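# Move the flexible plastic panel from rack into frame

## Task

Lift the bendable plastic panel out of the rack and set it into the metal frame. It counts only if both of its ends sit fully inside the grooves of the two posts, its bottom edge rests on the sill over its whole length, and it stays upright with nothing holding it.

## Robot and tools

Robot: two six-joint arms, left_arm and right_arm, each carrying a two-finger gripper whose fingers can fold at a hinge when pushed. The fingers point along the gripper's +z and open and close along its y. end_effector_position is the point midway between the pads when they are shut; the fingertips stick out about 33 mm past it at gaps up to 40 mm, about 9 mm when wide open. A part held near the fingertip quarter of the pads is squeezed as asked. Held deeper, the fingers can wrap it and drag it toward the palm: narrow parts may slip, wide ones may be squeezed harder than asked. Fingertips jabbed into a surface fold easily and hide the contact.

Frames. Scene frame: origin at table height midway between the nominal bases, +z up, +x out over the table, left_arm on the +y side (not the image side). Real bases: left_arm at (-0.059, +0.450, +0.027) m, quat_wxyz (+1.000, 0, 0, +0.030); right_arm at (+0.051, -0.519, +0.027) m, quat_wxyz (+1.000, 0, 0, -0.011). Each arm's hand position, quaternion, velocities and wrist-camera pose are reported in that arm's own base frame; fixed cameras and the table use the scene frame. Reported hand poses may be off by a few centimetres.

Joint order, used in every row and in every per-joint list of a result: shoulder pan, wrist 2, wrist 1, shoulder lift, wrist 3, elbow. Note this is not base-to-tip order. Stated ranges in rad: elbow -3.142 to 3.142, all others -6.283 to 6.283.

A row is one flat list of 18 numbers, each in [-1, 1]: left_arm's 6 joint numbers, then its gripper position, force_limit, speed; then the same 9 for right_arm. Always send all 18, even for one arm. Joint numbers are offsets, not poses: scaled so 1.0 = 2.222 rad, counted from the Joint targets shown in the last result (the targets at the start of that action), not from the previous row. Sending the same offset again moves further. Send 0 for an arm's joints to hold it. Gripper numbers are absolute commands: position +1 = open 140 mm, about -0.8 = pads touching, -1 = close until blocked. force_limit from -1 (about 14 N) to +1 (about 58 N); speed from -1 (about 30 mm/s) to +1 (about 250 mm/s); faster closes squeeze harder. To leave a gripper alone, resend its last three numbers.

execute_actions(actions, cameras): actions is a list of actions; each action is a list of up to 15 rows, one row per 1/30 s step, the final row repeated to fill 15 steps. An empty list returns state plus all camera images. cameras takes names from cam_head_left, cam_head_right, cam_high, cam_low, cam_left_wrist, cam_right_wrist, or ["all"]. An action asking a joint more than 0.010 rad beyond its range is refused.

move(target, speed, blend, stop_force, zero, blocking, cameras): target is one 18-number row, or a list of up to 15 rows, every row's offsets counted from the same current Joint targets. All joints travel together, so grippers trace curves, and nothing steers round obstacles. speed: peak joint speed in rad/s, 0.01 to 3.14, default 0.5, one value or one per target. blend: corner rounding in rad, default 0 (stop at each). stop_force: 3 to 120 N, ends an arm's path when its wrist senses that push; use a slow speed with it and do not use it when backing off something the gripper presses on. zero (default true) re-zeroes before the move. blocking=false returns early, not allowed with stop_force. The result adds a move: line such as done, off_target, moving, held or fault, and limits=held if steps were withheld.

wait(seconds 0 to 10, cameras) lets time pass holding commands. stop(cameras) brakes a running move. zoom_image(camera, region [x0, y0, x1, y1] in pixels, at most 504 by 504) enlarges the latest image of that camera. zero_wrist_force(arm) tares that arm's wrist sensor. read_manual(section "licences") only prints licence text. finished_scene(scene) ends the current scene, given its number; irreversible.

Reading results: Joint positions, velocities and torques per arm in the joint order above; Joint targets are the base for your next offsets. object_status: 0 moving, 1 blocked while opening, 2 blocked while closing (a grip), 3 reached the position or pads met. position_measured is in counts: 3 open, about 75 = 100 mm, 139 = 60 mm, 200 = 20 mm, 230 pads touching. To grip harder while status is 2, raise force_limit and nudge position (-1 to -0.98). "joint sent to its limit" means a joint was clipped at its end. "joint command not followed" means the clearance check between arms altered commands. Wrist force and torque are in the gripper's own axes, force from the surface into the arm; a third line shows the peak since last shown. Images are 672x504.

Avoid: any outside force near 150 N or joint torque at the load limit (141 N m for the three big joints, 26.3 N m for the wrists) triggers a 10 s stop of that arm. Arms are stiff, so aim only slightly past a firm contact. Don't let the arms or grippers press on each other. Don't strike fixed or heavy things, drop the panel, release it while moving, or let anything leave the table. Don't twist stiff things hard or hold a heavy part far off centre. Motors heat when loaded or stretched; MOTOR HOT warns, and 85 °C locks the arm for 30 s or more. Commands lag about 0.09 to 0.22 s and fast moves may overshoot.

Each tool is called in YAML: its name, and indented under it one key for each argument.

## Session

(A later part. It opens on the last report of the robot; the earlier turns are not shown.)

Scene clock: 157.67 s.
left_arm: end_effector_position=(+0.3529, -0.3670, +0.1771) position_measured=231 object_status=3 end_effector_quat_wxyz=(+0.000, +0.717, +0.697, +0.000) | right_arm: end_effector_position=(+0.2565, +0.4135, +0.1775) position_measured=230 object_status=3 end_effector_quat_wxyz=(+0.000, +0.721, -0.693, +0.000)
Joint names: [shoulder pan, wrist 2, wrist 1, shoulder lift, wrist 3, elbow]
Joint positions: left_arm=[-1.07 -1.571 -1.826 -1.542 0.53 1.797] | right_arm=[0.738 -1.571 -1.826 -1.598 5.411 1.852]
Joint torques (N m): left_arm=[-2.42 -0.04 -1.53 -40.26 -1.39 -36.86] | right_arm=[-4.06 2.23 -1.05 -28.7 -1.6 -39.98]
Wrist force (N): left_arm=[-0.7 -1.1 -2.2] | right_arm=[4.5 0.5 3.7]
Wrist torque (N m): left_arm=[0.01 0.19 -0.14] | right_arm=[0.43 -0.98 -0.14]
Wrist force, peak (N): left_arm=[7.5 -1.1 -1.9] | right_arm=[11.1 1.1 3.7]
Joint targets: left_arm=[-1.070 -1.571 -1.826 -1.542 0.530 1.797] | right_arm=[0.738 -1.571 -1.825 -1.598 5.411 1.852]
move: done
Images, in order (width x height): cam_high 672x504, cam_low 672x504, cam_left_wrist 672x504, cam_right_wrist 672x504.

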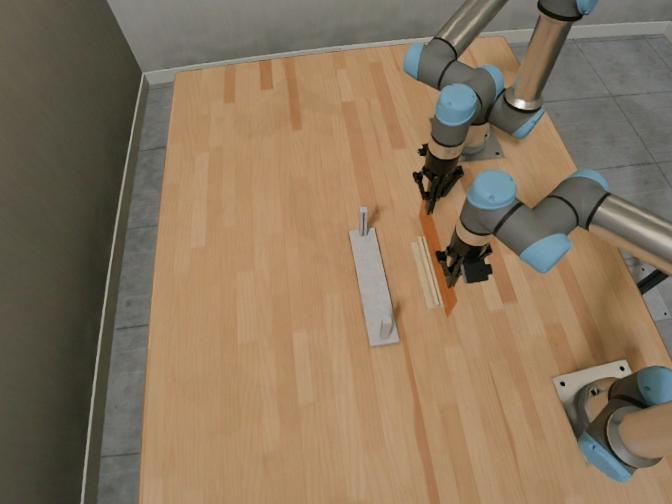

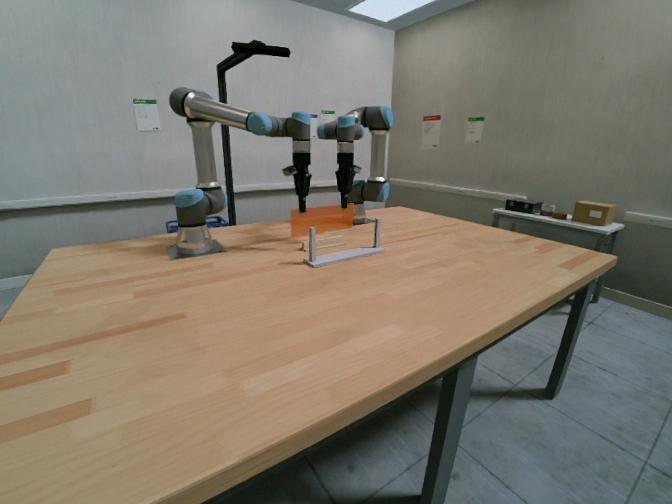

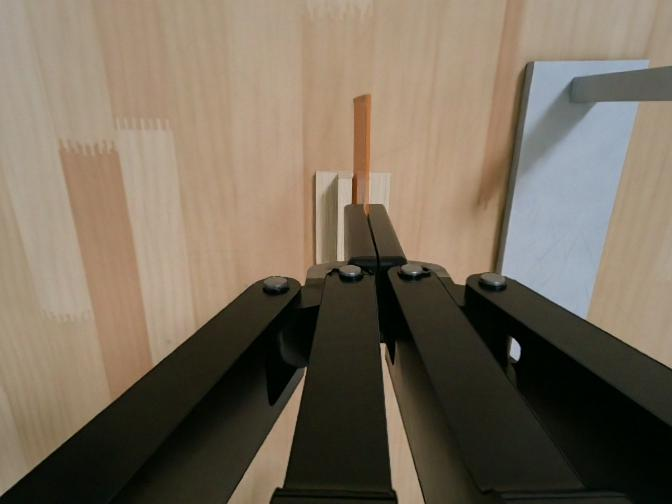

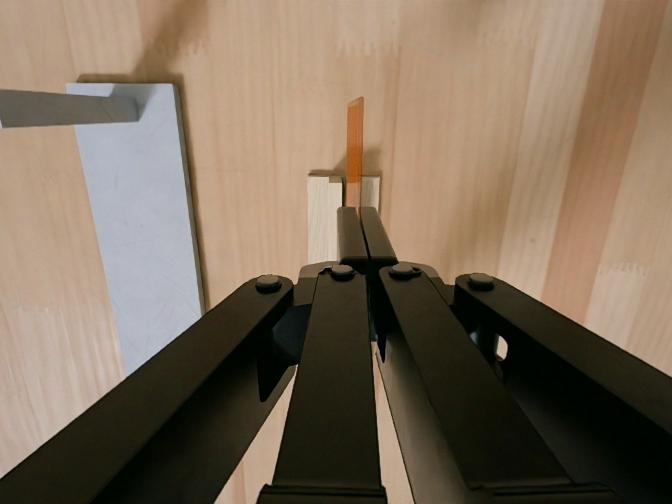

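move:
  target: [0,0,0,0,0.09,0,-1,0,-1,0,0,0,0,-0.09,0,-1,0,-1]
  speed: 0.15
  cameras: ["cam_left_wrist", "cam_right_wrist", "cam_high"]

zoom_image:
  camera: "cam_high"
  region: [340, 160, 500, 360]

Scene clock: 206.07 s.
left_arm: end_effector_position=(+0.3529, -0.3670, +0.1772) position_measured=231 object_status=3 end_effector_quat_wxyz=(+0.000, +0.783, +0.622, +0.000) | right_arm: end_effector_position=(+0.2565, +0.4135, +0.1777) position_measured=230 object_status=3 end_effector_quat_wxyz=(+0.000, +0.786, -0.618, +0.000)
Joint names: [shoulder pan, wrist 2, wrist 1, shoulder lift, wrist 3, elbow]
Joint positions: left_arm=[-1.07 -1.571 -1.826 -1.542 0.73 1.797] | right_arm=[0.738 -1.571 -1.825 -1.598 5.211 1.852]
Joint torques (N m): left_arm=[-0.98 0.78 -1.6 -40.16 1.41 -33.97] | right_arm=[-0.12 0.7 -1.73 -29.82 -2.05 -37.24]
Wrist force (N): left_arm=[-6.1 -0.5 -2.4] | right_arm=[0.4 -0.3 3.7]
Wrist torque (N m): left_arm=[-0.04 0.32 -0.37] | right_arm=[0.48 -1.10 0.02]
Wrist force, peak (N): left_arm=[-6.4 -0.4 -1.9] | right_arm=[4.4 0.7 4.0]
Joint targets: left_arm=[-1.070 -1.571 -1.826 -1.542 0.730 1.797] | right_arm=[0.738 -1.571 -1.825 -1.598 5.211 1.852]
move: done
Images, in order (width x height): cam_high 672x504, cam_left_wrist 672x504, cam_right_wrist 672x504.

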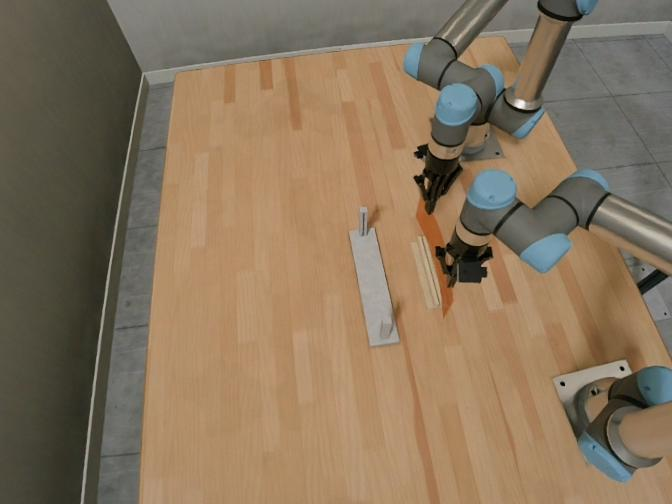

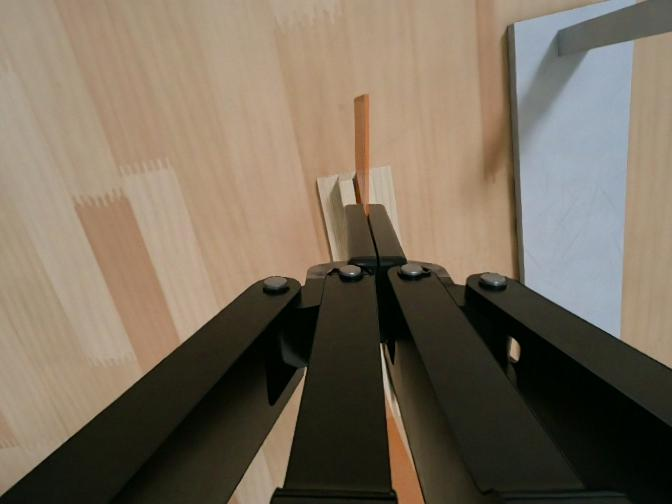

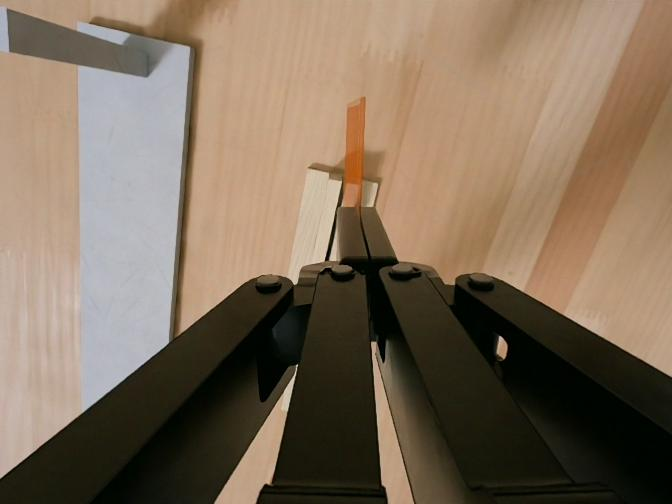

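Scaled by 2.520 from the camera's 672x504 image, which has a finer 960x720 frame.

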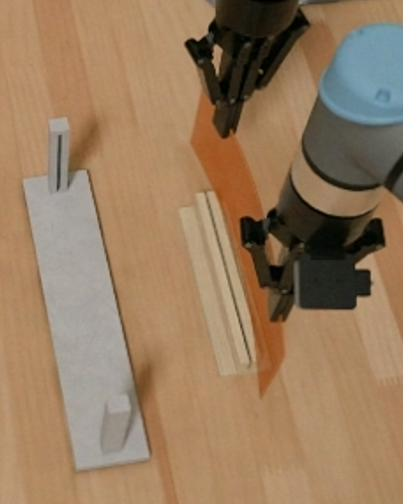

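move:
  target: [0.0012,0,0.0002,-0.0018,0.1362,0.0017,-1,0,-1,0.0081,0,-0.0004,0.0105,-0.1266,-0.0101,-1,0,-1]
  speed: 0.2
  cameras: ["cam_left_wrist", "cam_right_wrist", "cam_high"]

zoom_image:
  camera: "cam_high"
  region: [340, 160, 500, 360]

Scene clock: 231.93 s.
left_arm: end_effector_position=(+0.3530, -0.3645, +0.1773) position_measured=231 object_status=3 end_effector_quat_wxyz=(+0.000, +0.867, +0.498, +0.000) | right_arm: end_effector_position=(+0.2562, +0.4248, +0.1775) position_measured=230 object_status=3 end_effector_quat_wxyz=(+0.000, +0.870, -0.494, +0.000)
Joint names: [shoulder pan, wrist 2, wrist 1, shoulder lift, wrist 3, elbow]
Joint positions: left_arm=[-1.067 -1.571 -1.825 -1.546 1.032 1.801] | right_arm=[0.756 -1.571 -1.826 -1.575 4.93 1.83]
Joint torques (N m): left_arm=[10.93 0.67 -1.75 -39.76 1.55 -13.23] | right_arm=[11.93 0.41 -5.19 -17.56 -2.44 -39.15]
Wrist force (N): left_arm=[-0.8 -1.4 -2.3] | right_arm=[4.6 0.9 3.8]
Wrist torque (N m): left_arm=[0.03 0.35 -0.55] | right_arm=[0.36 -0.84 0.17]
Wrist force, peak (N): left_arm=[-6.5 -0.5 -2.3] | right_arm=[5.1 1.0 4.1]
Joint targets: left_arm=[-1.067 -1.571 -1.825 -1.546 1.033 1.801] | right_arm=[0.756 -1.571 -1.826 -1.574 4.930 1.829]
move: done
Images, in order (width x height): cam_high 672x504, cam_left_wrist 672x504, cam_right_wrist 672x504.

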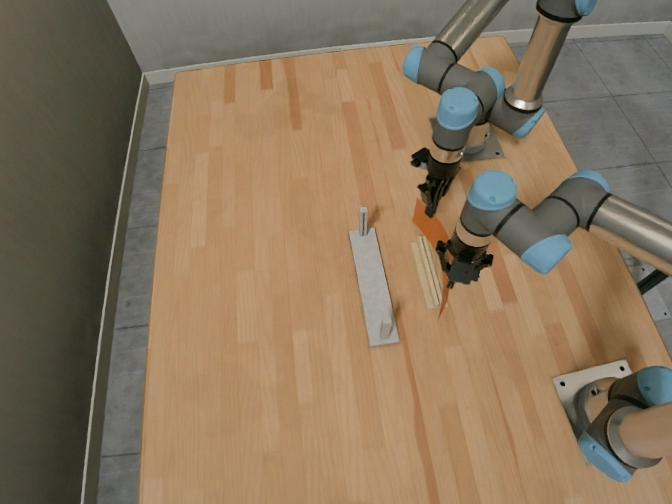

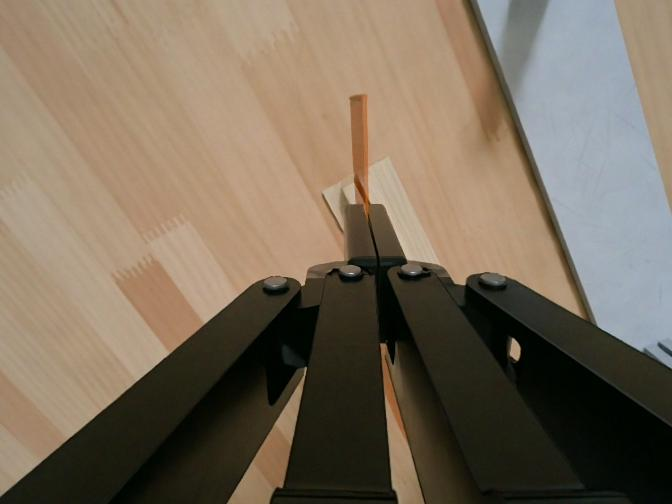

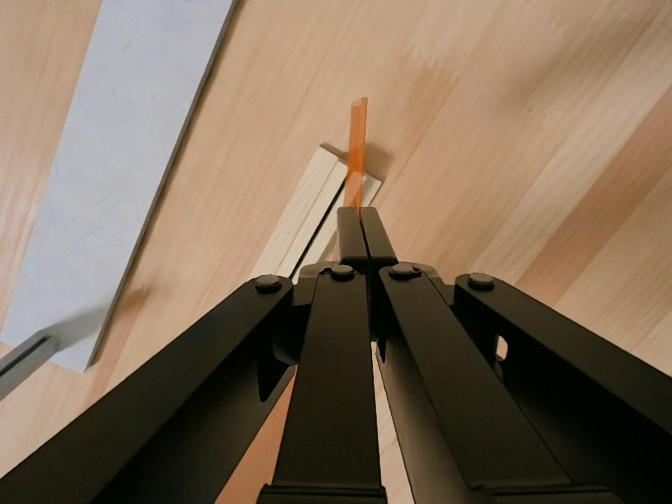

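Scaled by 2.520 from the camera's 672x504 image, which has a finer 960x720 frame.

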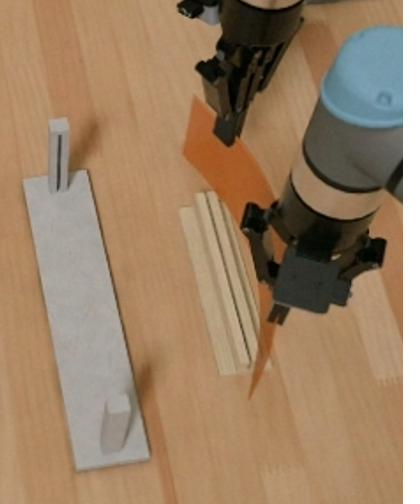

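move:
  target:
    - [0.0298,0,0.0019,0.0319,0.0298,-0.0342,-1,0,-1,-0.0233,0,0.0008,0.0251,-0.0234,-0.0258,-1,0,-1]
    - [0.0568,0,0.0068,0.0648,0.0568,-0.0719,-1,0,-1,-0.0440,0,0.0033,0.0522,-0.0441,-0.0554,-1,0,-1]
    - [0.0811,0,0.0145,0.0986,0.0811,-0.1135,-1,0,-1,-0.0626,0,0.0079,0.0808,-0.0627,-0.0886,-1,0,-1]
  speed: 0.15
  blend: 0.02
  cameras: ["cam_left_wrist", "cam_right_wrist", "cam_high", "cam_low"]

zoom_image:
  camera: "cam_high"
  region: [320, 160, 480, 360]

zoom_image:
  camera: "cam_low"
  region: [280, 180, 400, 280]

Scene clock: 239.33 s.
left_arm: end_effector_position=(+0.4727, -0.3693, +0.1776) position_measured=231 object_status=3 end_effector_quat_wxyz=(+0.000, +0.867, +0.498, +0.000) | right_arm: end_effector_position=(+0.3756, +0.4300, +0.1775) position_measured=230 object_status=3 end_effector_quat_wxyz=(+0.000, +0.870, -0.493, +0.000)
Joint names: [shoulder pan, wrist 2, wrist 1, shoulder lift, wrist 3, elbow]
Joint positions: left_arm=[-0.887 -1.571 -1.793 -1.327 1.213 1.549] | right_arm=[0.617 -1.571 -1.809 -1.395 4.791 1.633]
Joint torques (N m): left_arm=[9.99 0.63 -1.79 -26.33 1.47 -37.81] | right_arm=[-9.19 -0.53 -1.89 -26.15 -2.03 -40.45]
Wrist force (N): left_arm=[0.4 -2.4 -2.1] | right_arm=[5.2 1.0 3.7]
Wrist torque (N m): left_arm=[-0.10 0.29 -0.56] | right_arm=[0.32 -0.82 0.16]
Wrist force, peak (N): left_arm=[1.9 -3.1 -2.2] | right_arm=[6.9 1.8 3.8]
Joint targets: left_arm=[-0.887 -1.571 -1.793 -1.327 1.213 1.549] | right_arm=[0.617 -1.571 -1.809 -1.395 4.790 1.633]
move: done
Images, in order (width x height): cam_high 672x504, cam_low 672x504, cam_left_wrist 672x504, cam_right_wrist 672x504.

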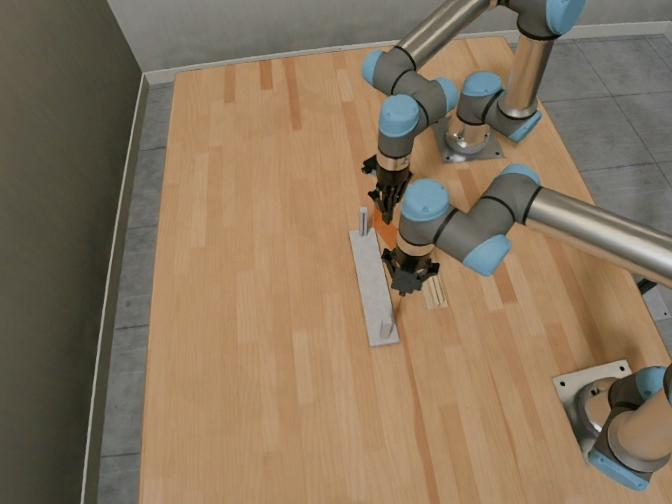

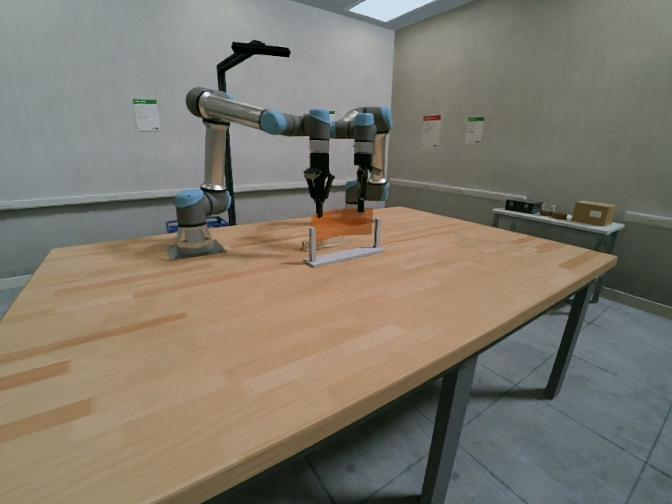

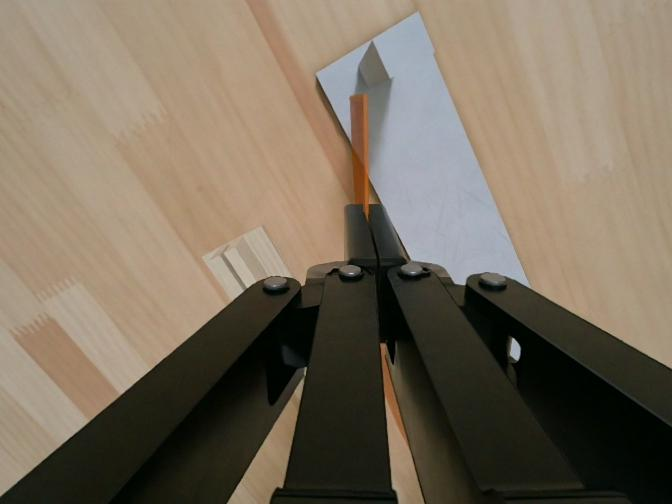

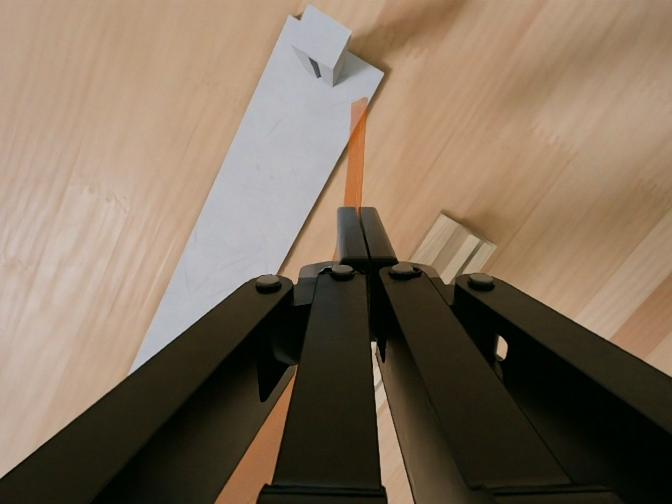

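Scaled by 2.520 from the camera's 672x504 image, which has a finer 960x720 frame.

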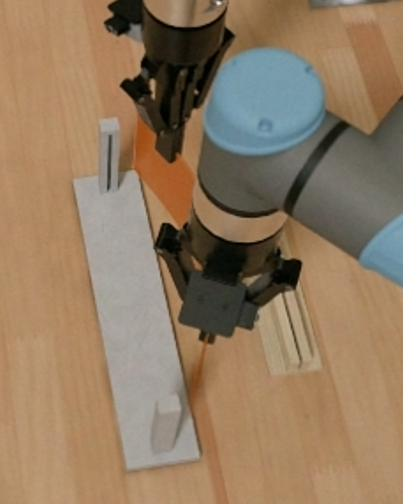

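Scaled by 4.200 from the camera's 672x504 image, which has a finer 960x720 frame.

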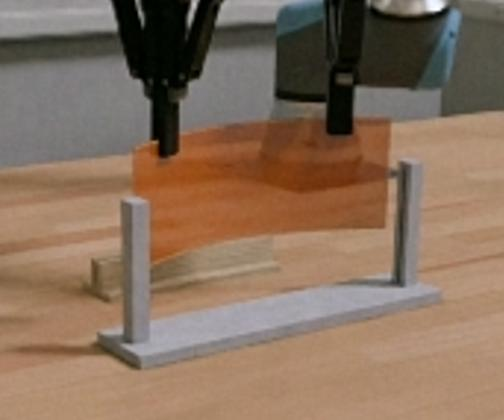

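zoom_image:
  camera: "cam_left_wrist"
  region: [300, 0, 460, 220]

zoom_image:
  camera: "cam_right_wrist"
  region: [260, 0, 400, 220]

Scaled by 2.291 from the camera's 672x504 image, which has a finer 960x720 frame.

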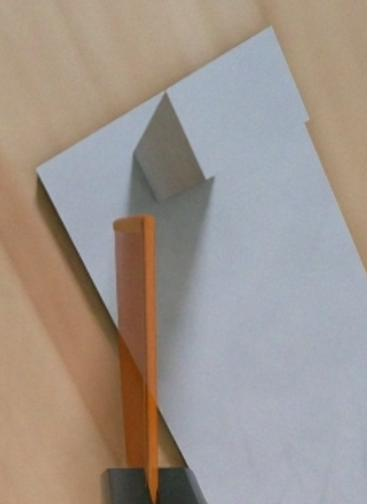

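Scaled by 2.291 from the camera's 672x504 image, which has a finer 960x720 frame.

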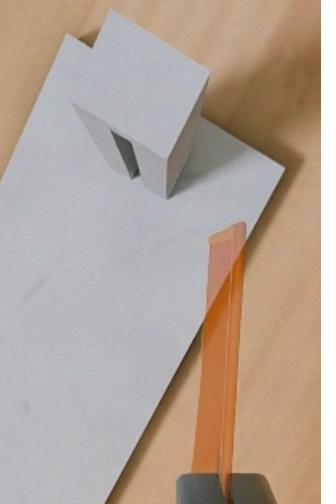

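zoom_image:
  camera: "cam_right_wrist"
  region: [285, 35, 355, 95]

zoom_image:
  camera: "cam_high"
  region: [345, 200, 405, 260]

Scaled by 7.200 from the camera's 672x504 image, which has a finer 960x720 frame.

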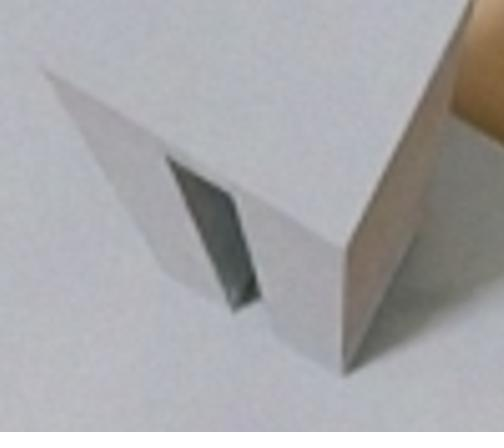

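Scaled by 8.400 from the camera's 672x504 image, which has a finer 960x720 frame.

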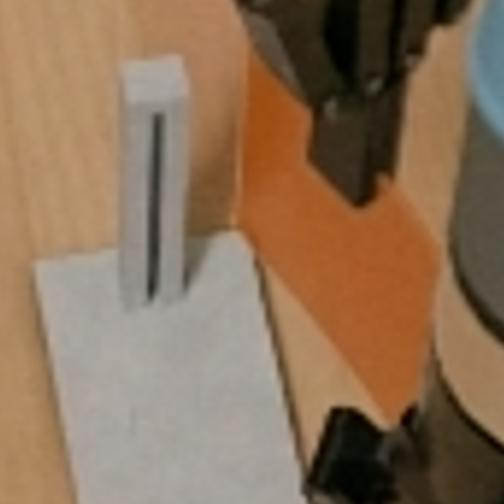

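move:
  target: [-0.0015,0,-0.0439,0.0132,0.0225,0.0307,-1,0,-1,-0.0020,0,-0.0449,0.0137,-0.0296,0.0312,-1,0,-1]
  speed: 0.08
  cameras: ["cam_left_wrist", "cam_right_wrist", "cam_low"]

zoom_image:
  camera: "cam_left_wrist"
  region: [300, 0, 460, 220]

zoom_image:
  camera: "cam_right_wrist"
  region: [240, 0, 400, 220]

zoom_image:
  camera: "cam_low"
  region: [280, 180, 400, 280]

Scene clock: 284.20 s.
left_arm: end_effector_position=(+0.4728, -0.3723, +0.1377) position_measured=231 object_status=3 end_effector_quat_wxyz=(+0.000, +0.880, +0.474, +0.000) | right_arm: end_effector_position=(+0.3790, +0.4293, +0.1377) position_measured=230 object_status=3 end_effector_quat_wxyz=(+0.000, +0.884, -0.467, +0.000)
Joint names: [shoulder pan, wrist 2, wrist 1, shoulder lift, wrist 3, elbow]
Joint positions: left_arm=[-0.89 -1.571 -1.89 -1.298 1.263 1.617] | right_arm=[0.613 -1.571 -1.908 -1.365 4.725 1.702]
Joint torques (N m): left_arm=[-8.47 0.61 -4.29 -26.87 1.81 -10.96] | right_arm=[-8.77 -1.63 -5.13 -26.59 -1.91 -12.5]
Wrist force (N): left_arm=[-0.2 -1.8 -1.7] | right_arm=[4.9 1.1 3.5]
Wrist torque (N m): left_arm=[-0.05 0.36 -0.61] | right_arm=[0.33 -0.83 0.15]
Wrist force, peak (N): left_arm=[1.2 -2.6 -2.0] | right_arm=[6.4 1.7 3.6]
Joint targets: left_arm=[-0.890 -1.571 -1.890 -1.298 1.263 1.617] | right_arm=[0.613 -1.571 -1.908 -1.365 4.725 1.702]
move: done
Images, in order (width x height): cam_low 672x504, cam_left_wrist 672x504, cam_right_wrist 672x504.

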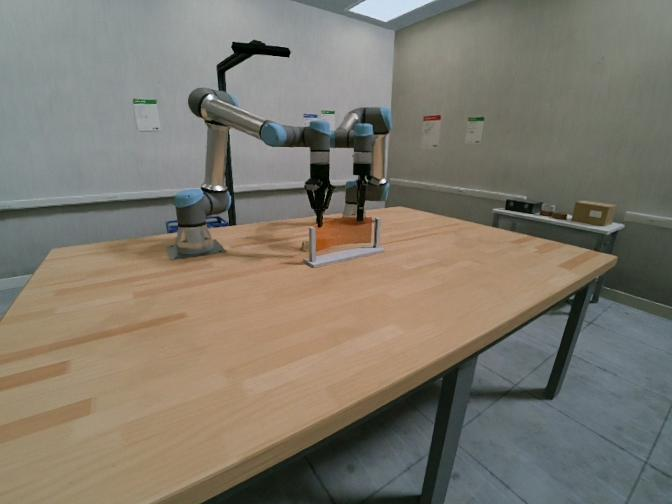

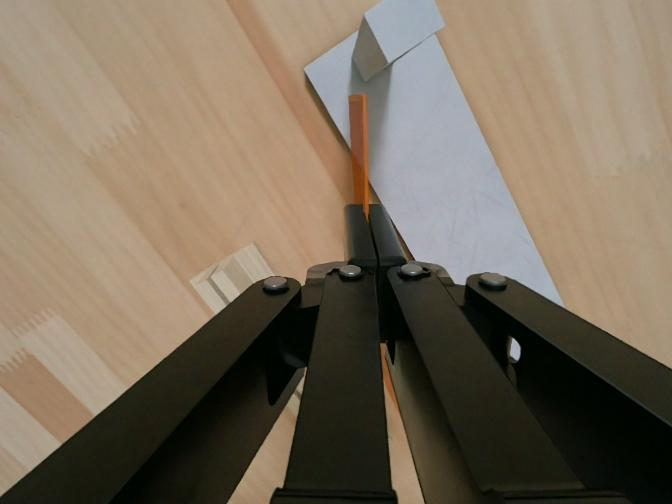

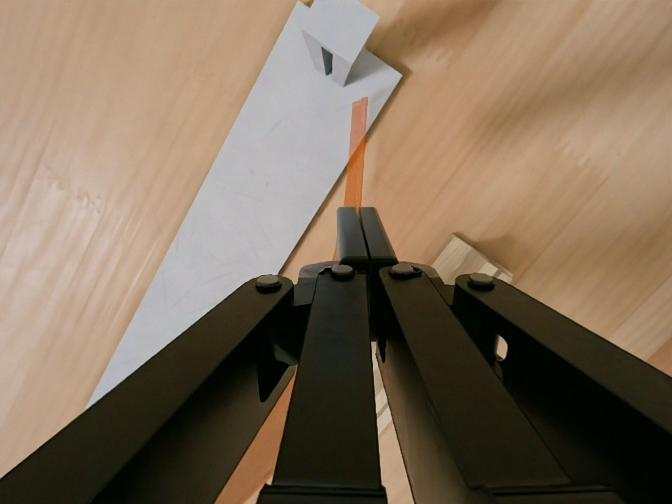

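Scaled by 2.291 from the camera's 672x504 image, which has a finer 960x720 frame.

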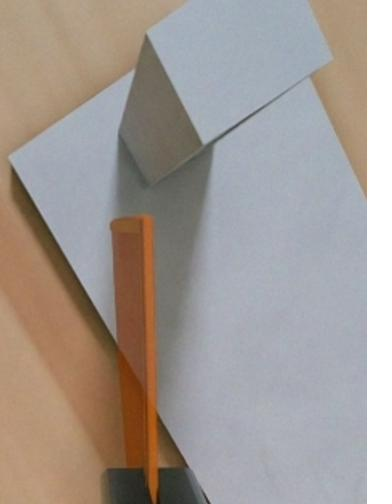

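Scaled by 2.291 from the camera's 672x504 image, which has a finer 960x720 frame.

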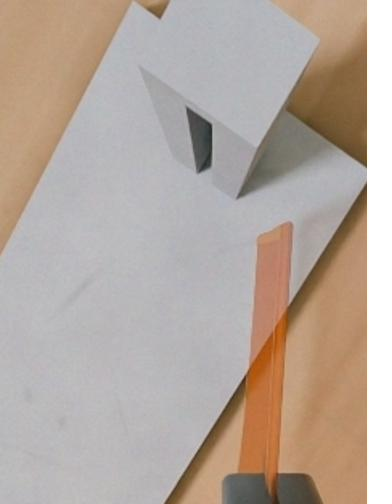

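Scaled by 4.200 from the camera's 672x504 image, which has a finer 960x720 frame.

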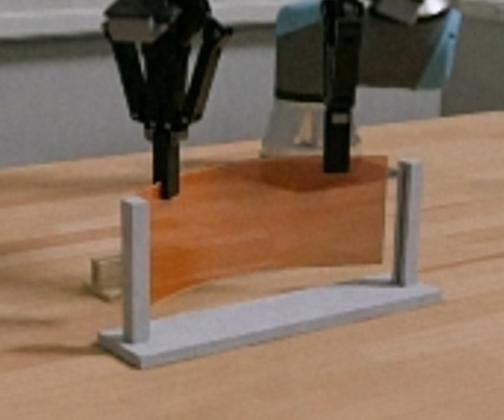

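zoom_image:
  camera: "cam_low"
  region: [300, 205, 390, 270]

Scaled by 5.600 from the camera's 672x504 image, which has a finer 960x720 frame.

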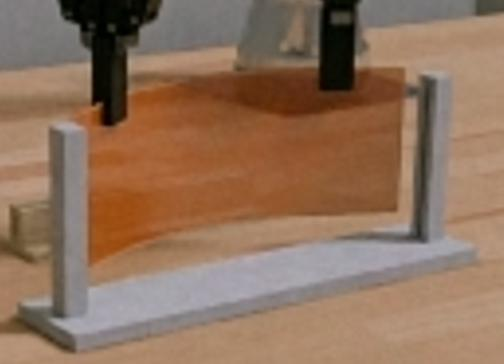

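zoom_image:
  camera: "cam_left_wrist"
  region: [330, 180, 410, 280]

zoom_image:
  camera: "cam_right_wrist"
  region: [320, 180, 400, 280]

Scaled by 5.040 from the camera's 672x504 image, which has a finer 960x720 frame.

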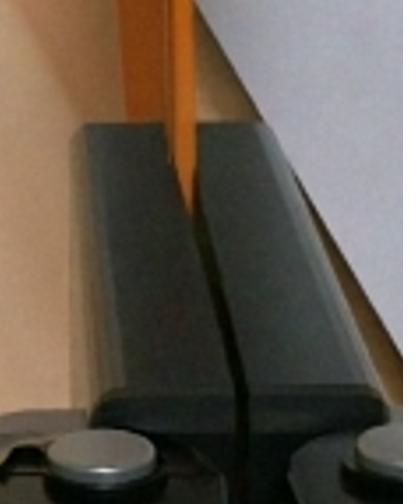

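Scaled by 5.040 from the camera's 672x504 image, which has a finer 960x720 frame.

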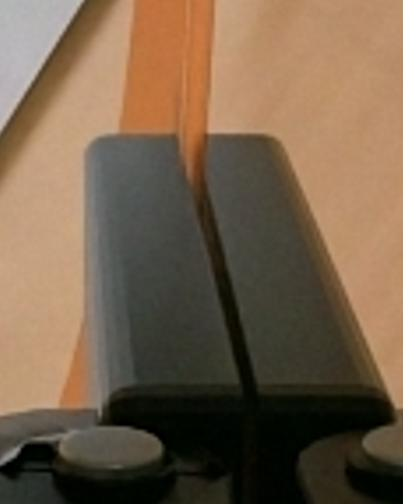

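move:
  target: [0.0114,0,0.0058,0.0179,0.0114,-0.0237,-1,0,-1,-0.0089,0,0.0036,0.0141,-0.0089,-0.0177,-1,0,-1]
  speed: 0.05
  stop_force: 10
  cameras: ["cam_left_wrist", "cam_right_wrist", "cam_low"]

zoom_image:
  camera: "cam_left_wrist"
  region: [290, 0, 450, 220]

zoom_image:
  camera: "cam_right_wrist"
  region: [240, 0, 400, 220]

zoom_image:
  camera: "cam_low"
  region: [300, 205, 390, 270]

Scene clock: 331.13 s.
left_arm: end_effector_position=(+0.4936, -0.3737, +0.1375) position_measured=231 object_status=3 end_effector_quat_wxyz=(+0.000, +0.880, +0.474, +0.000) | right_arm: end_effector_position=(+0.3991, +0.4295, +0.1376) position_measured=230 object_status=3 end_effector_quat_wxyz=(+0.000, +0.885, -0.466, +0.000)
Joint names: [shoulder pan, wrist 2, wrist 1, shoulder lift, wrist 3, elbow]
Joint positions: left_arm=[-0.865 -1.571 -1.878 -1.258 1.288 1.564] | right_arm=[0.593 -1.571 -1.9 -1.333 4.705 1.663]
Joint torques (N m): left_arm=[10.35 0.6 -1.83 -30.08 1.74 -37.1] | right_arm=[-9.58 -1.64 -1.8 -27.88 -2.12 -39.3]
Wrist force (N): left_arm=[0.0 -1.9 -1.9] | right_arm=[5.3 1.1 3.6]
Wrist torque (N m): left_arm=[-0.03 0.35 -0.61] | right_arm=[0.31 -0.87 0.16]
Wrist force, peak (N): left_arm=[-0.5 -2.4 -1.8] | right_arm=[5.6 1.4 3.7]
Joint targets: left_arm=[-0.865 -1.571 -1.878 -1.258 1.288 1.564] | right_arm=[0.593 -1.571 -1.900 -1.333 4.705 1.663]
move: done
Images, in order (width x height): cam_low 672x504, cam_left_wrist 672x504, cam_right_wrist 672x504.

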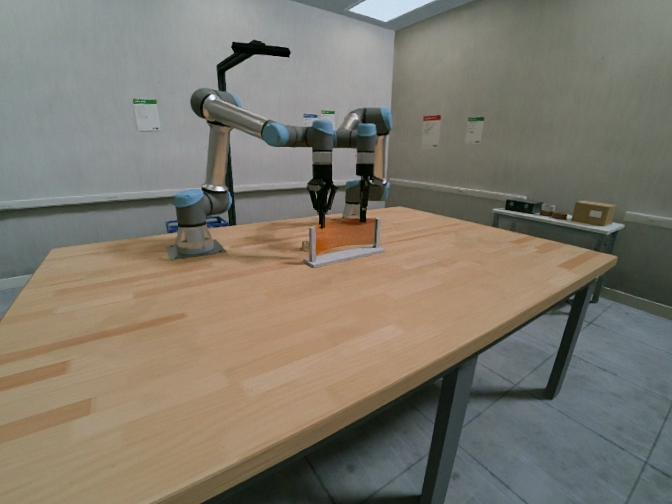

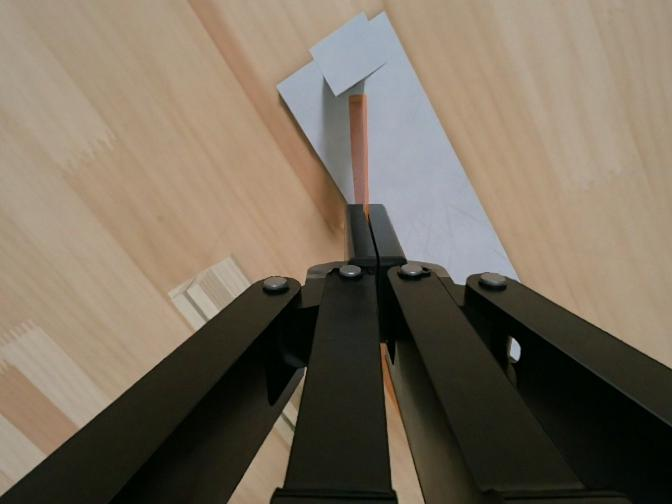

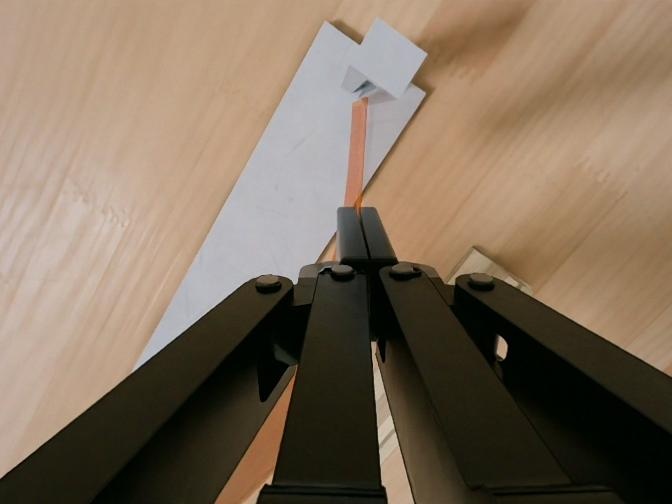

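Scaled by 2.291 from the camera's 672x504 image, which has a finer 960x720 frame.

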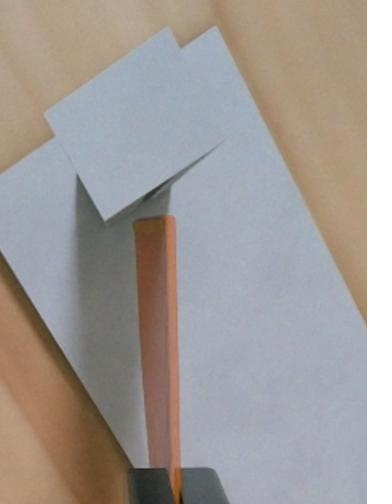

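Scaled by 2.291 from the camera's 672x504 image, which has a finer 960x720 frame.

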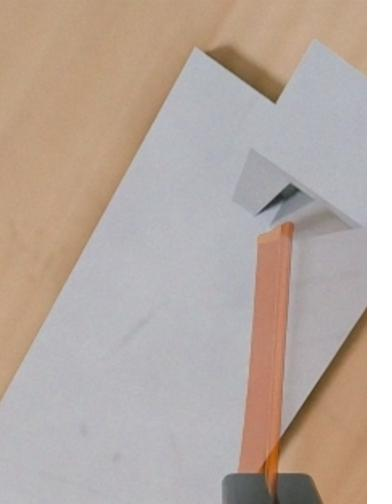

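Scaled by 5.600 from the camera's 672x504 image, which has a finer 960x720 frame.

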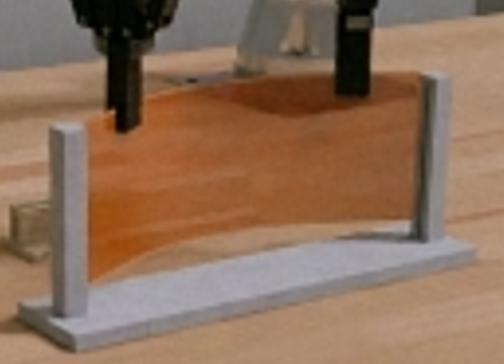

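move:
  target: [0,0,-0.0272,0.0087,0,0.0185,-1,0,-1,0,0,-0.0280,0.0094,0,0.0186,-1,0,-1]
  speed: 0.04
  stop_force: 3.5
  cameras: ["cam_left_wrist", "cam_right_wrist", "cam_low"]

zoom_image:
  camera: "cam_low"
  region: [300, 205, 390, 270]

zoom_image:
  camera: "cam_left_wrist"
  region: [290, 0, 450, 220]

zoom_image:
  camera: "cam_right_wrist"
  region: [240, 0, 400, 220]

Scene clock: 340.20 s.
left_arm: end_effector_position=(+0.4937, -0.3738, +0.1215) position_measured=231 object_status=3 end_effector_quat_wxyz=(+0.000, +0.880, +0.474, +0.000) | right_arm: end_effector_position=(+0.3992, +0.4296, +0.1219) position_measured=230 object_status=3 end_effector_quat_wxyz=(+0.000, +0.885, -0.466, +0.000)
Joint names: [shoulder pan, wrist 2, wrist 1, shoulder lift, wrist 3, elbow]
Joint positions: left_arm=[-0.865 -1.571 -1.916 -1.245 1.288 1.591] | right_arm=[0.593 -1.571 -1.939 -1.32 4.705 1.688]
Joint torques (N m): left_arm=[8.35 0.62 -1.7 -52.2 1.69 -35.24] | right_arm=[-7.11 -1.68 -1.54 -40.32 -2.06 -37.99]
Wrist force (N): left_arm=[1.5 -2.3 -5.0] | right_arm=[5.2 1.3 0.6]
Wrist torque (N m): left_arm=[-0.03 0.24 -0.61] | right_arm=[0.31 -0.84 0.16]
Wrist force, peak (N): left_arm=[2.0 -2.6 -10.4] | right_arm=[5.3 1.6 -4.9]
Joint targets: left_arm=[-0.865 -1.571 -1.916 -1.245 1.288 1.591] | right_arm=[0.593 -1.571 -1.939 -1.320 4.705 1.688]
move: contact (left_arm, right_arm); left_arm: the wrist 1 is farthest, 0.022 rad from its target; right_arm: the wrist 1 is farthest, 0.023 rad from its target
Images, in order (width x height): cam_low 672x504, cam_left_wrist 672x504, cam_right_wrist 672x504.

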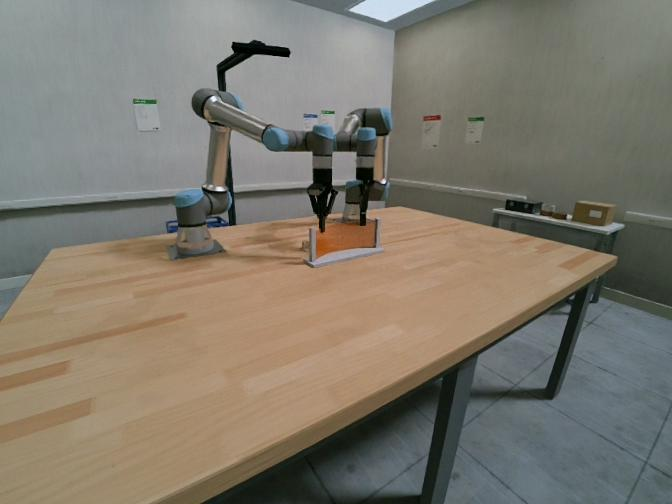

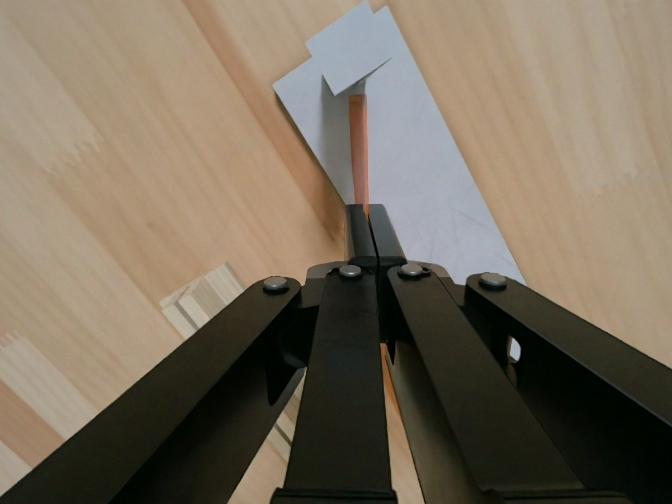

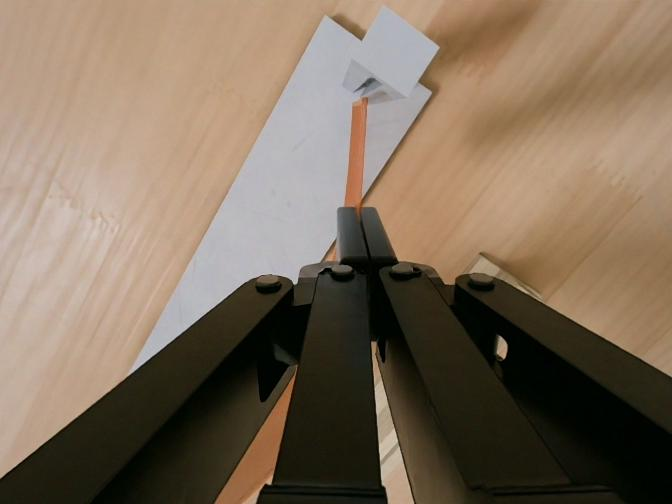

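Scaled by 5.600 from the camera's 672x504 image, which has a finer 960x720 frame.

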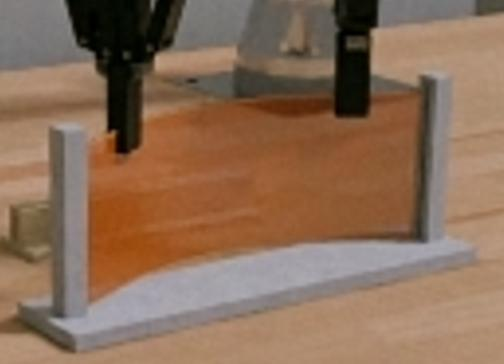

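Scaled by 2.291 from the camera's 672x504 image, which has a finer 960x720 frame.

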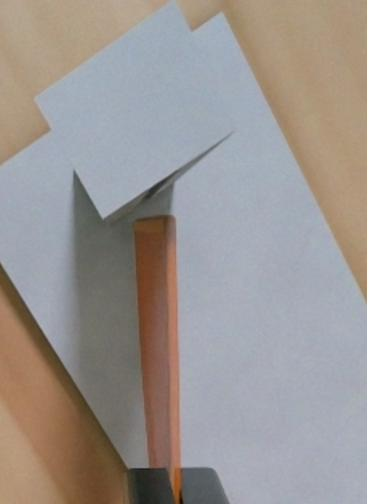

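Scaled by 2.291 from the camera's 672x504 image, which has a finer 960x720 frame.

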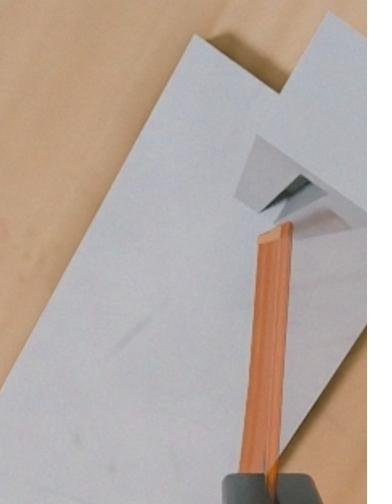

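zoom_image:
  camera: "cam_right_wrist"
  region: [330, 0, 450, 120]

zoom_image:
  camera: "cam_left_wrist"
  region: [300, 0, 420, 120]

Scaled by 4.200 from the camera's 672x504 image, which has a finer 960x720 frame.

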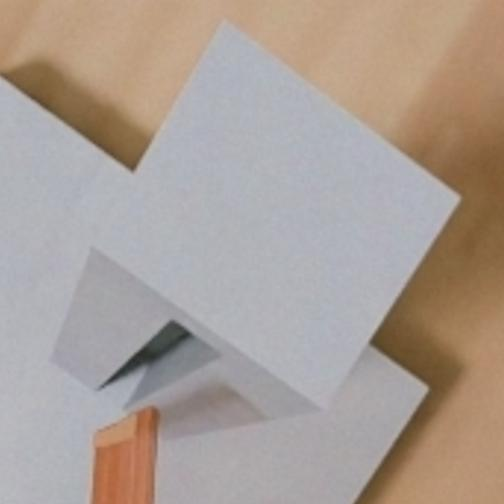

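Scaled by 4.200 from the camera's 672x504 image, which has a finer 960x720 frame.

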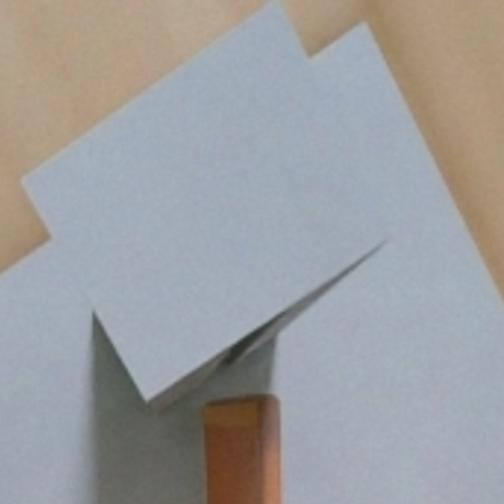

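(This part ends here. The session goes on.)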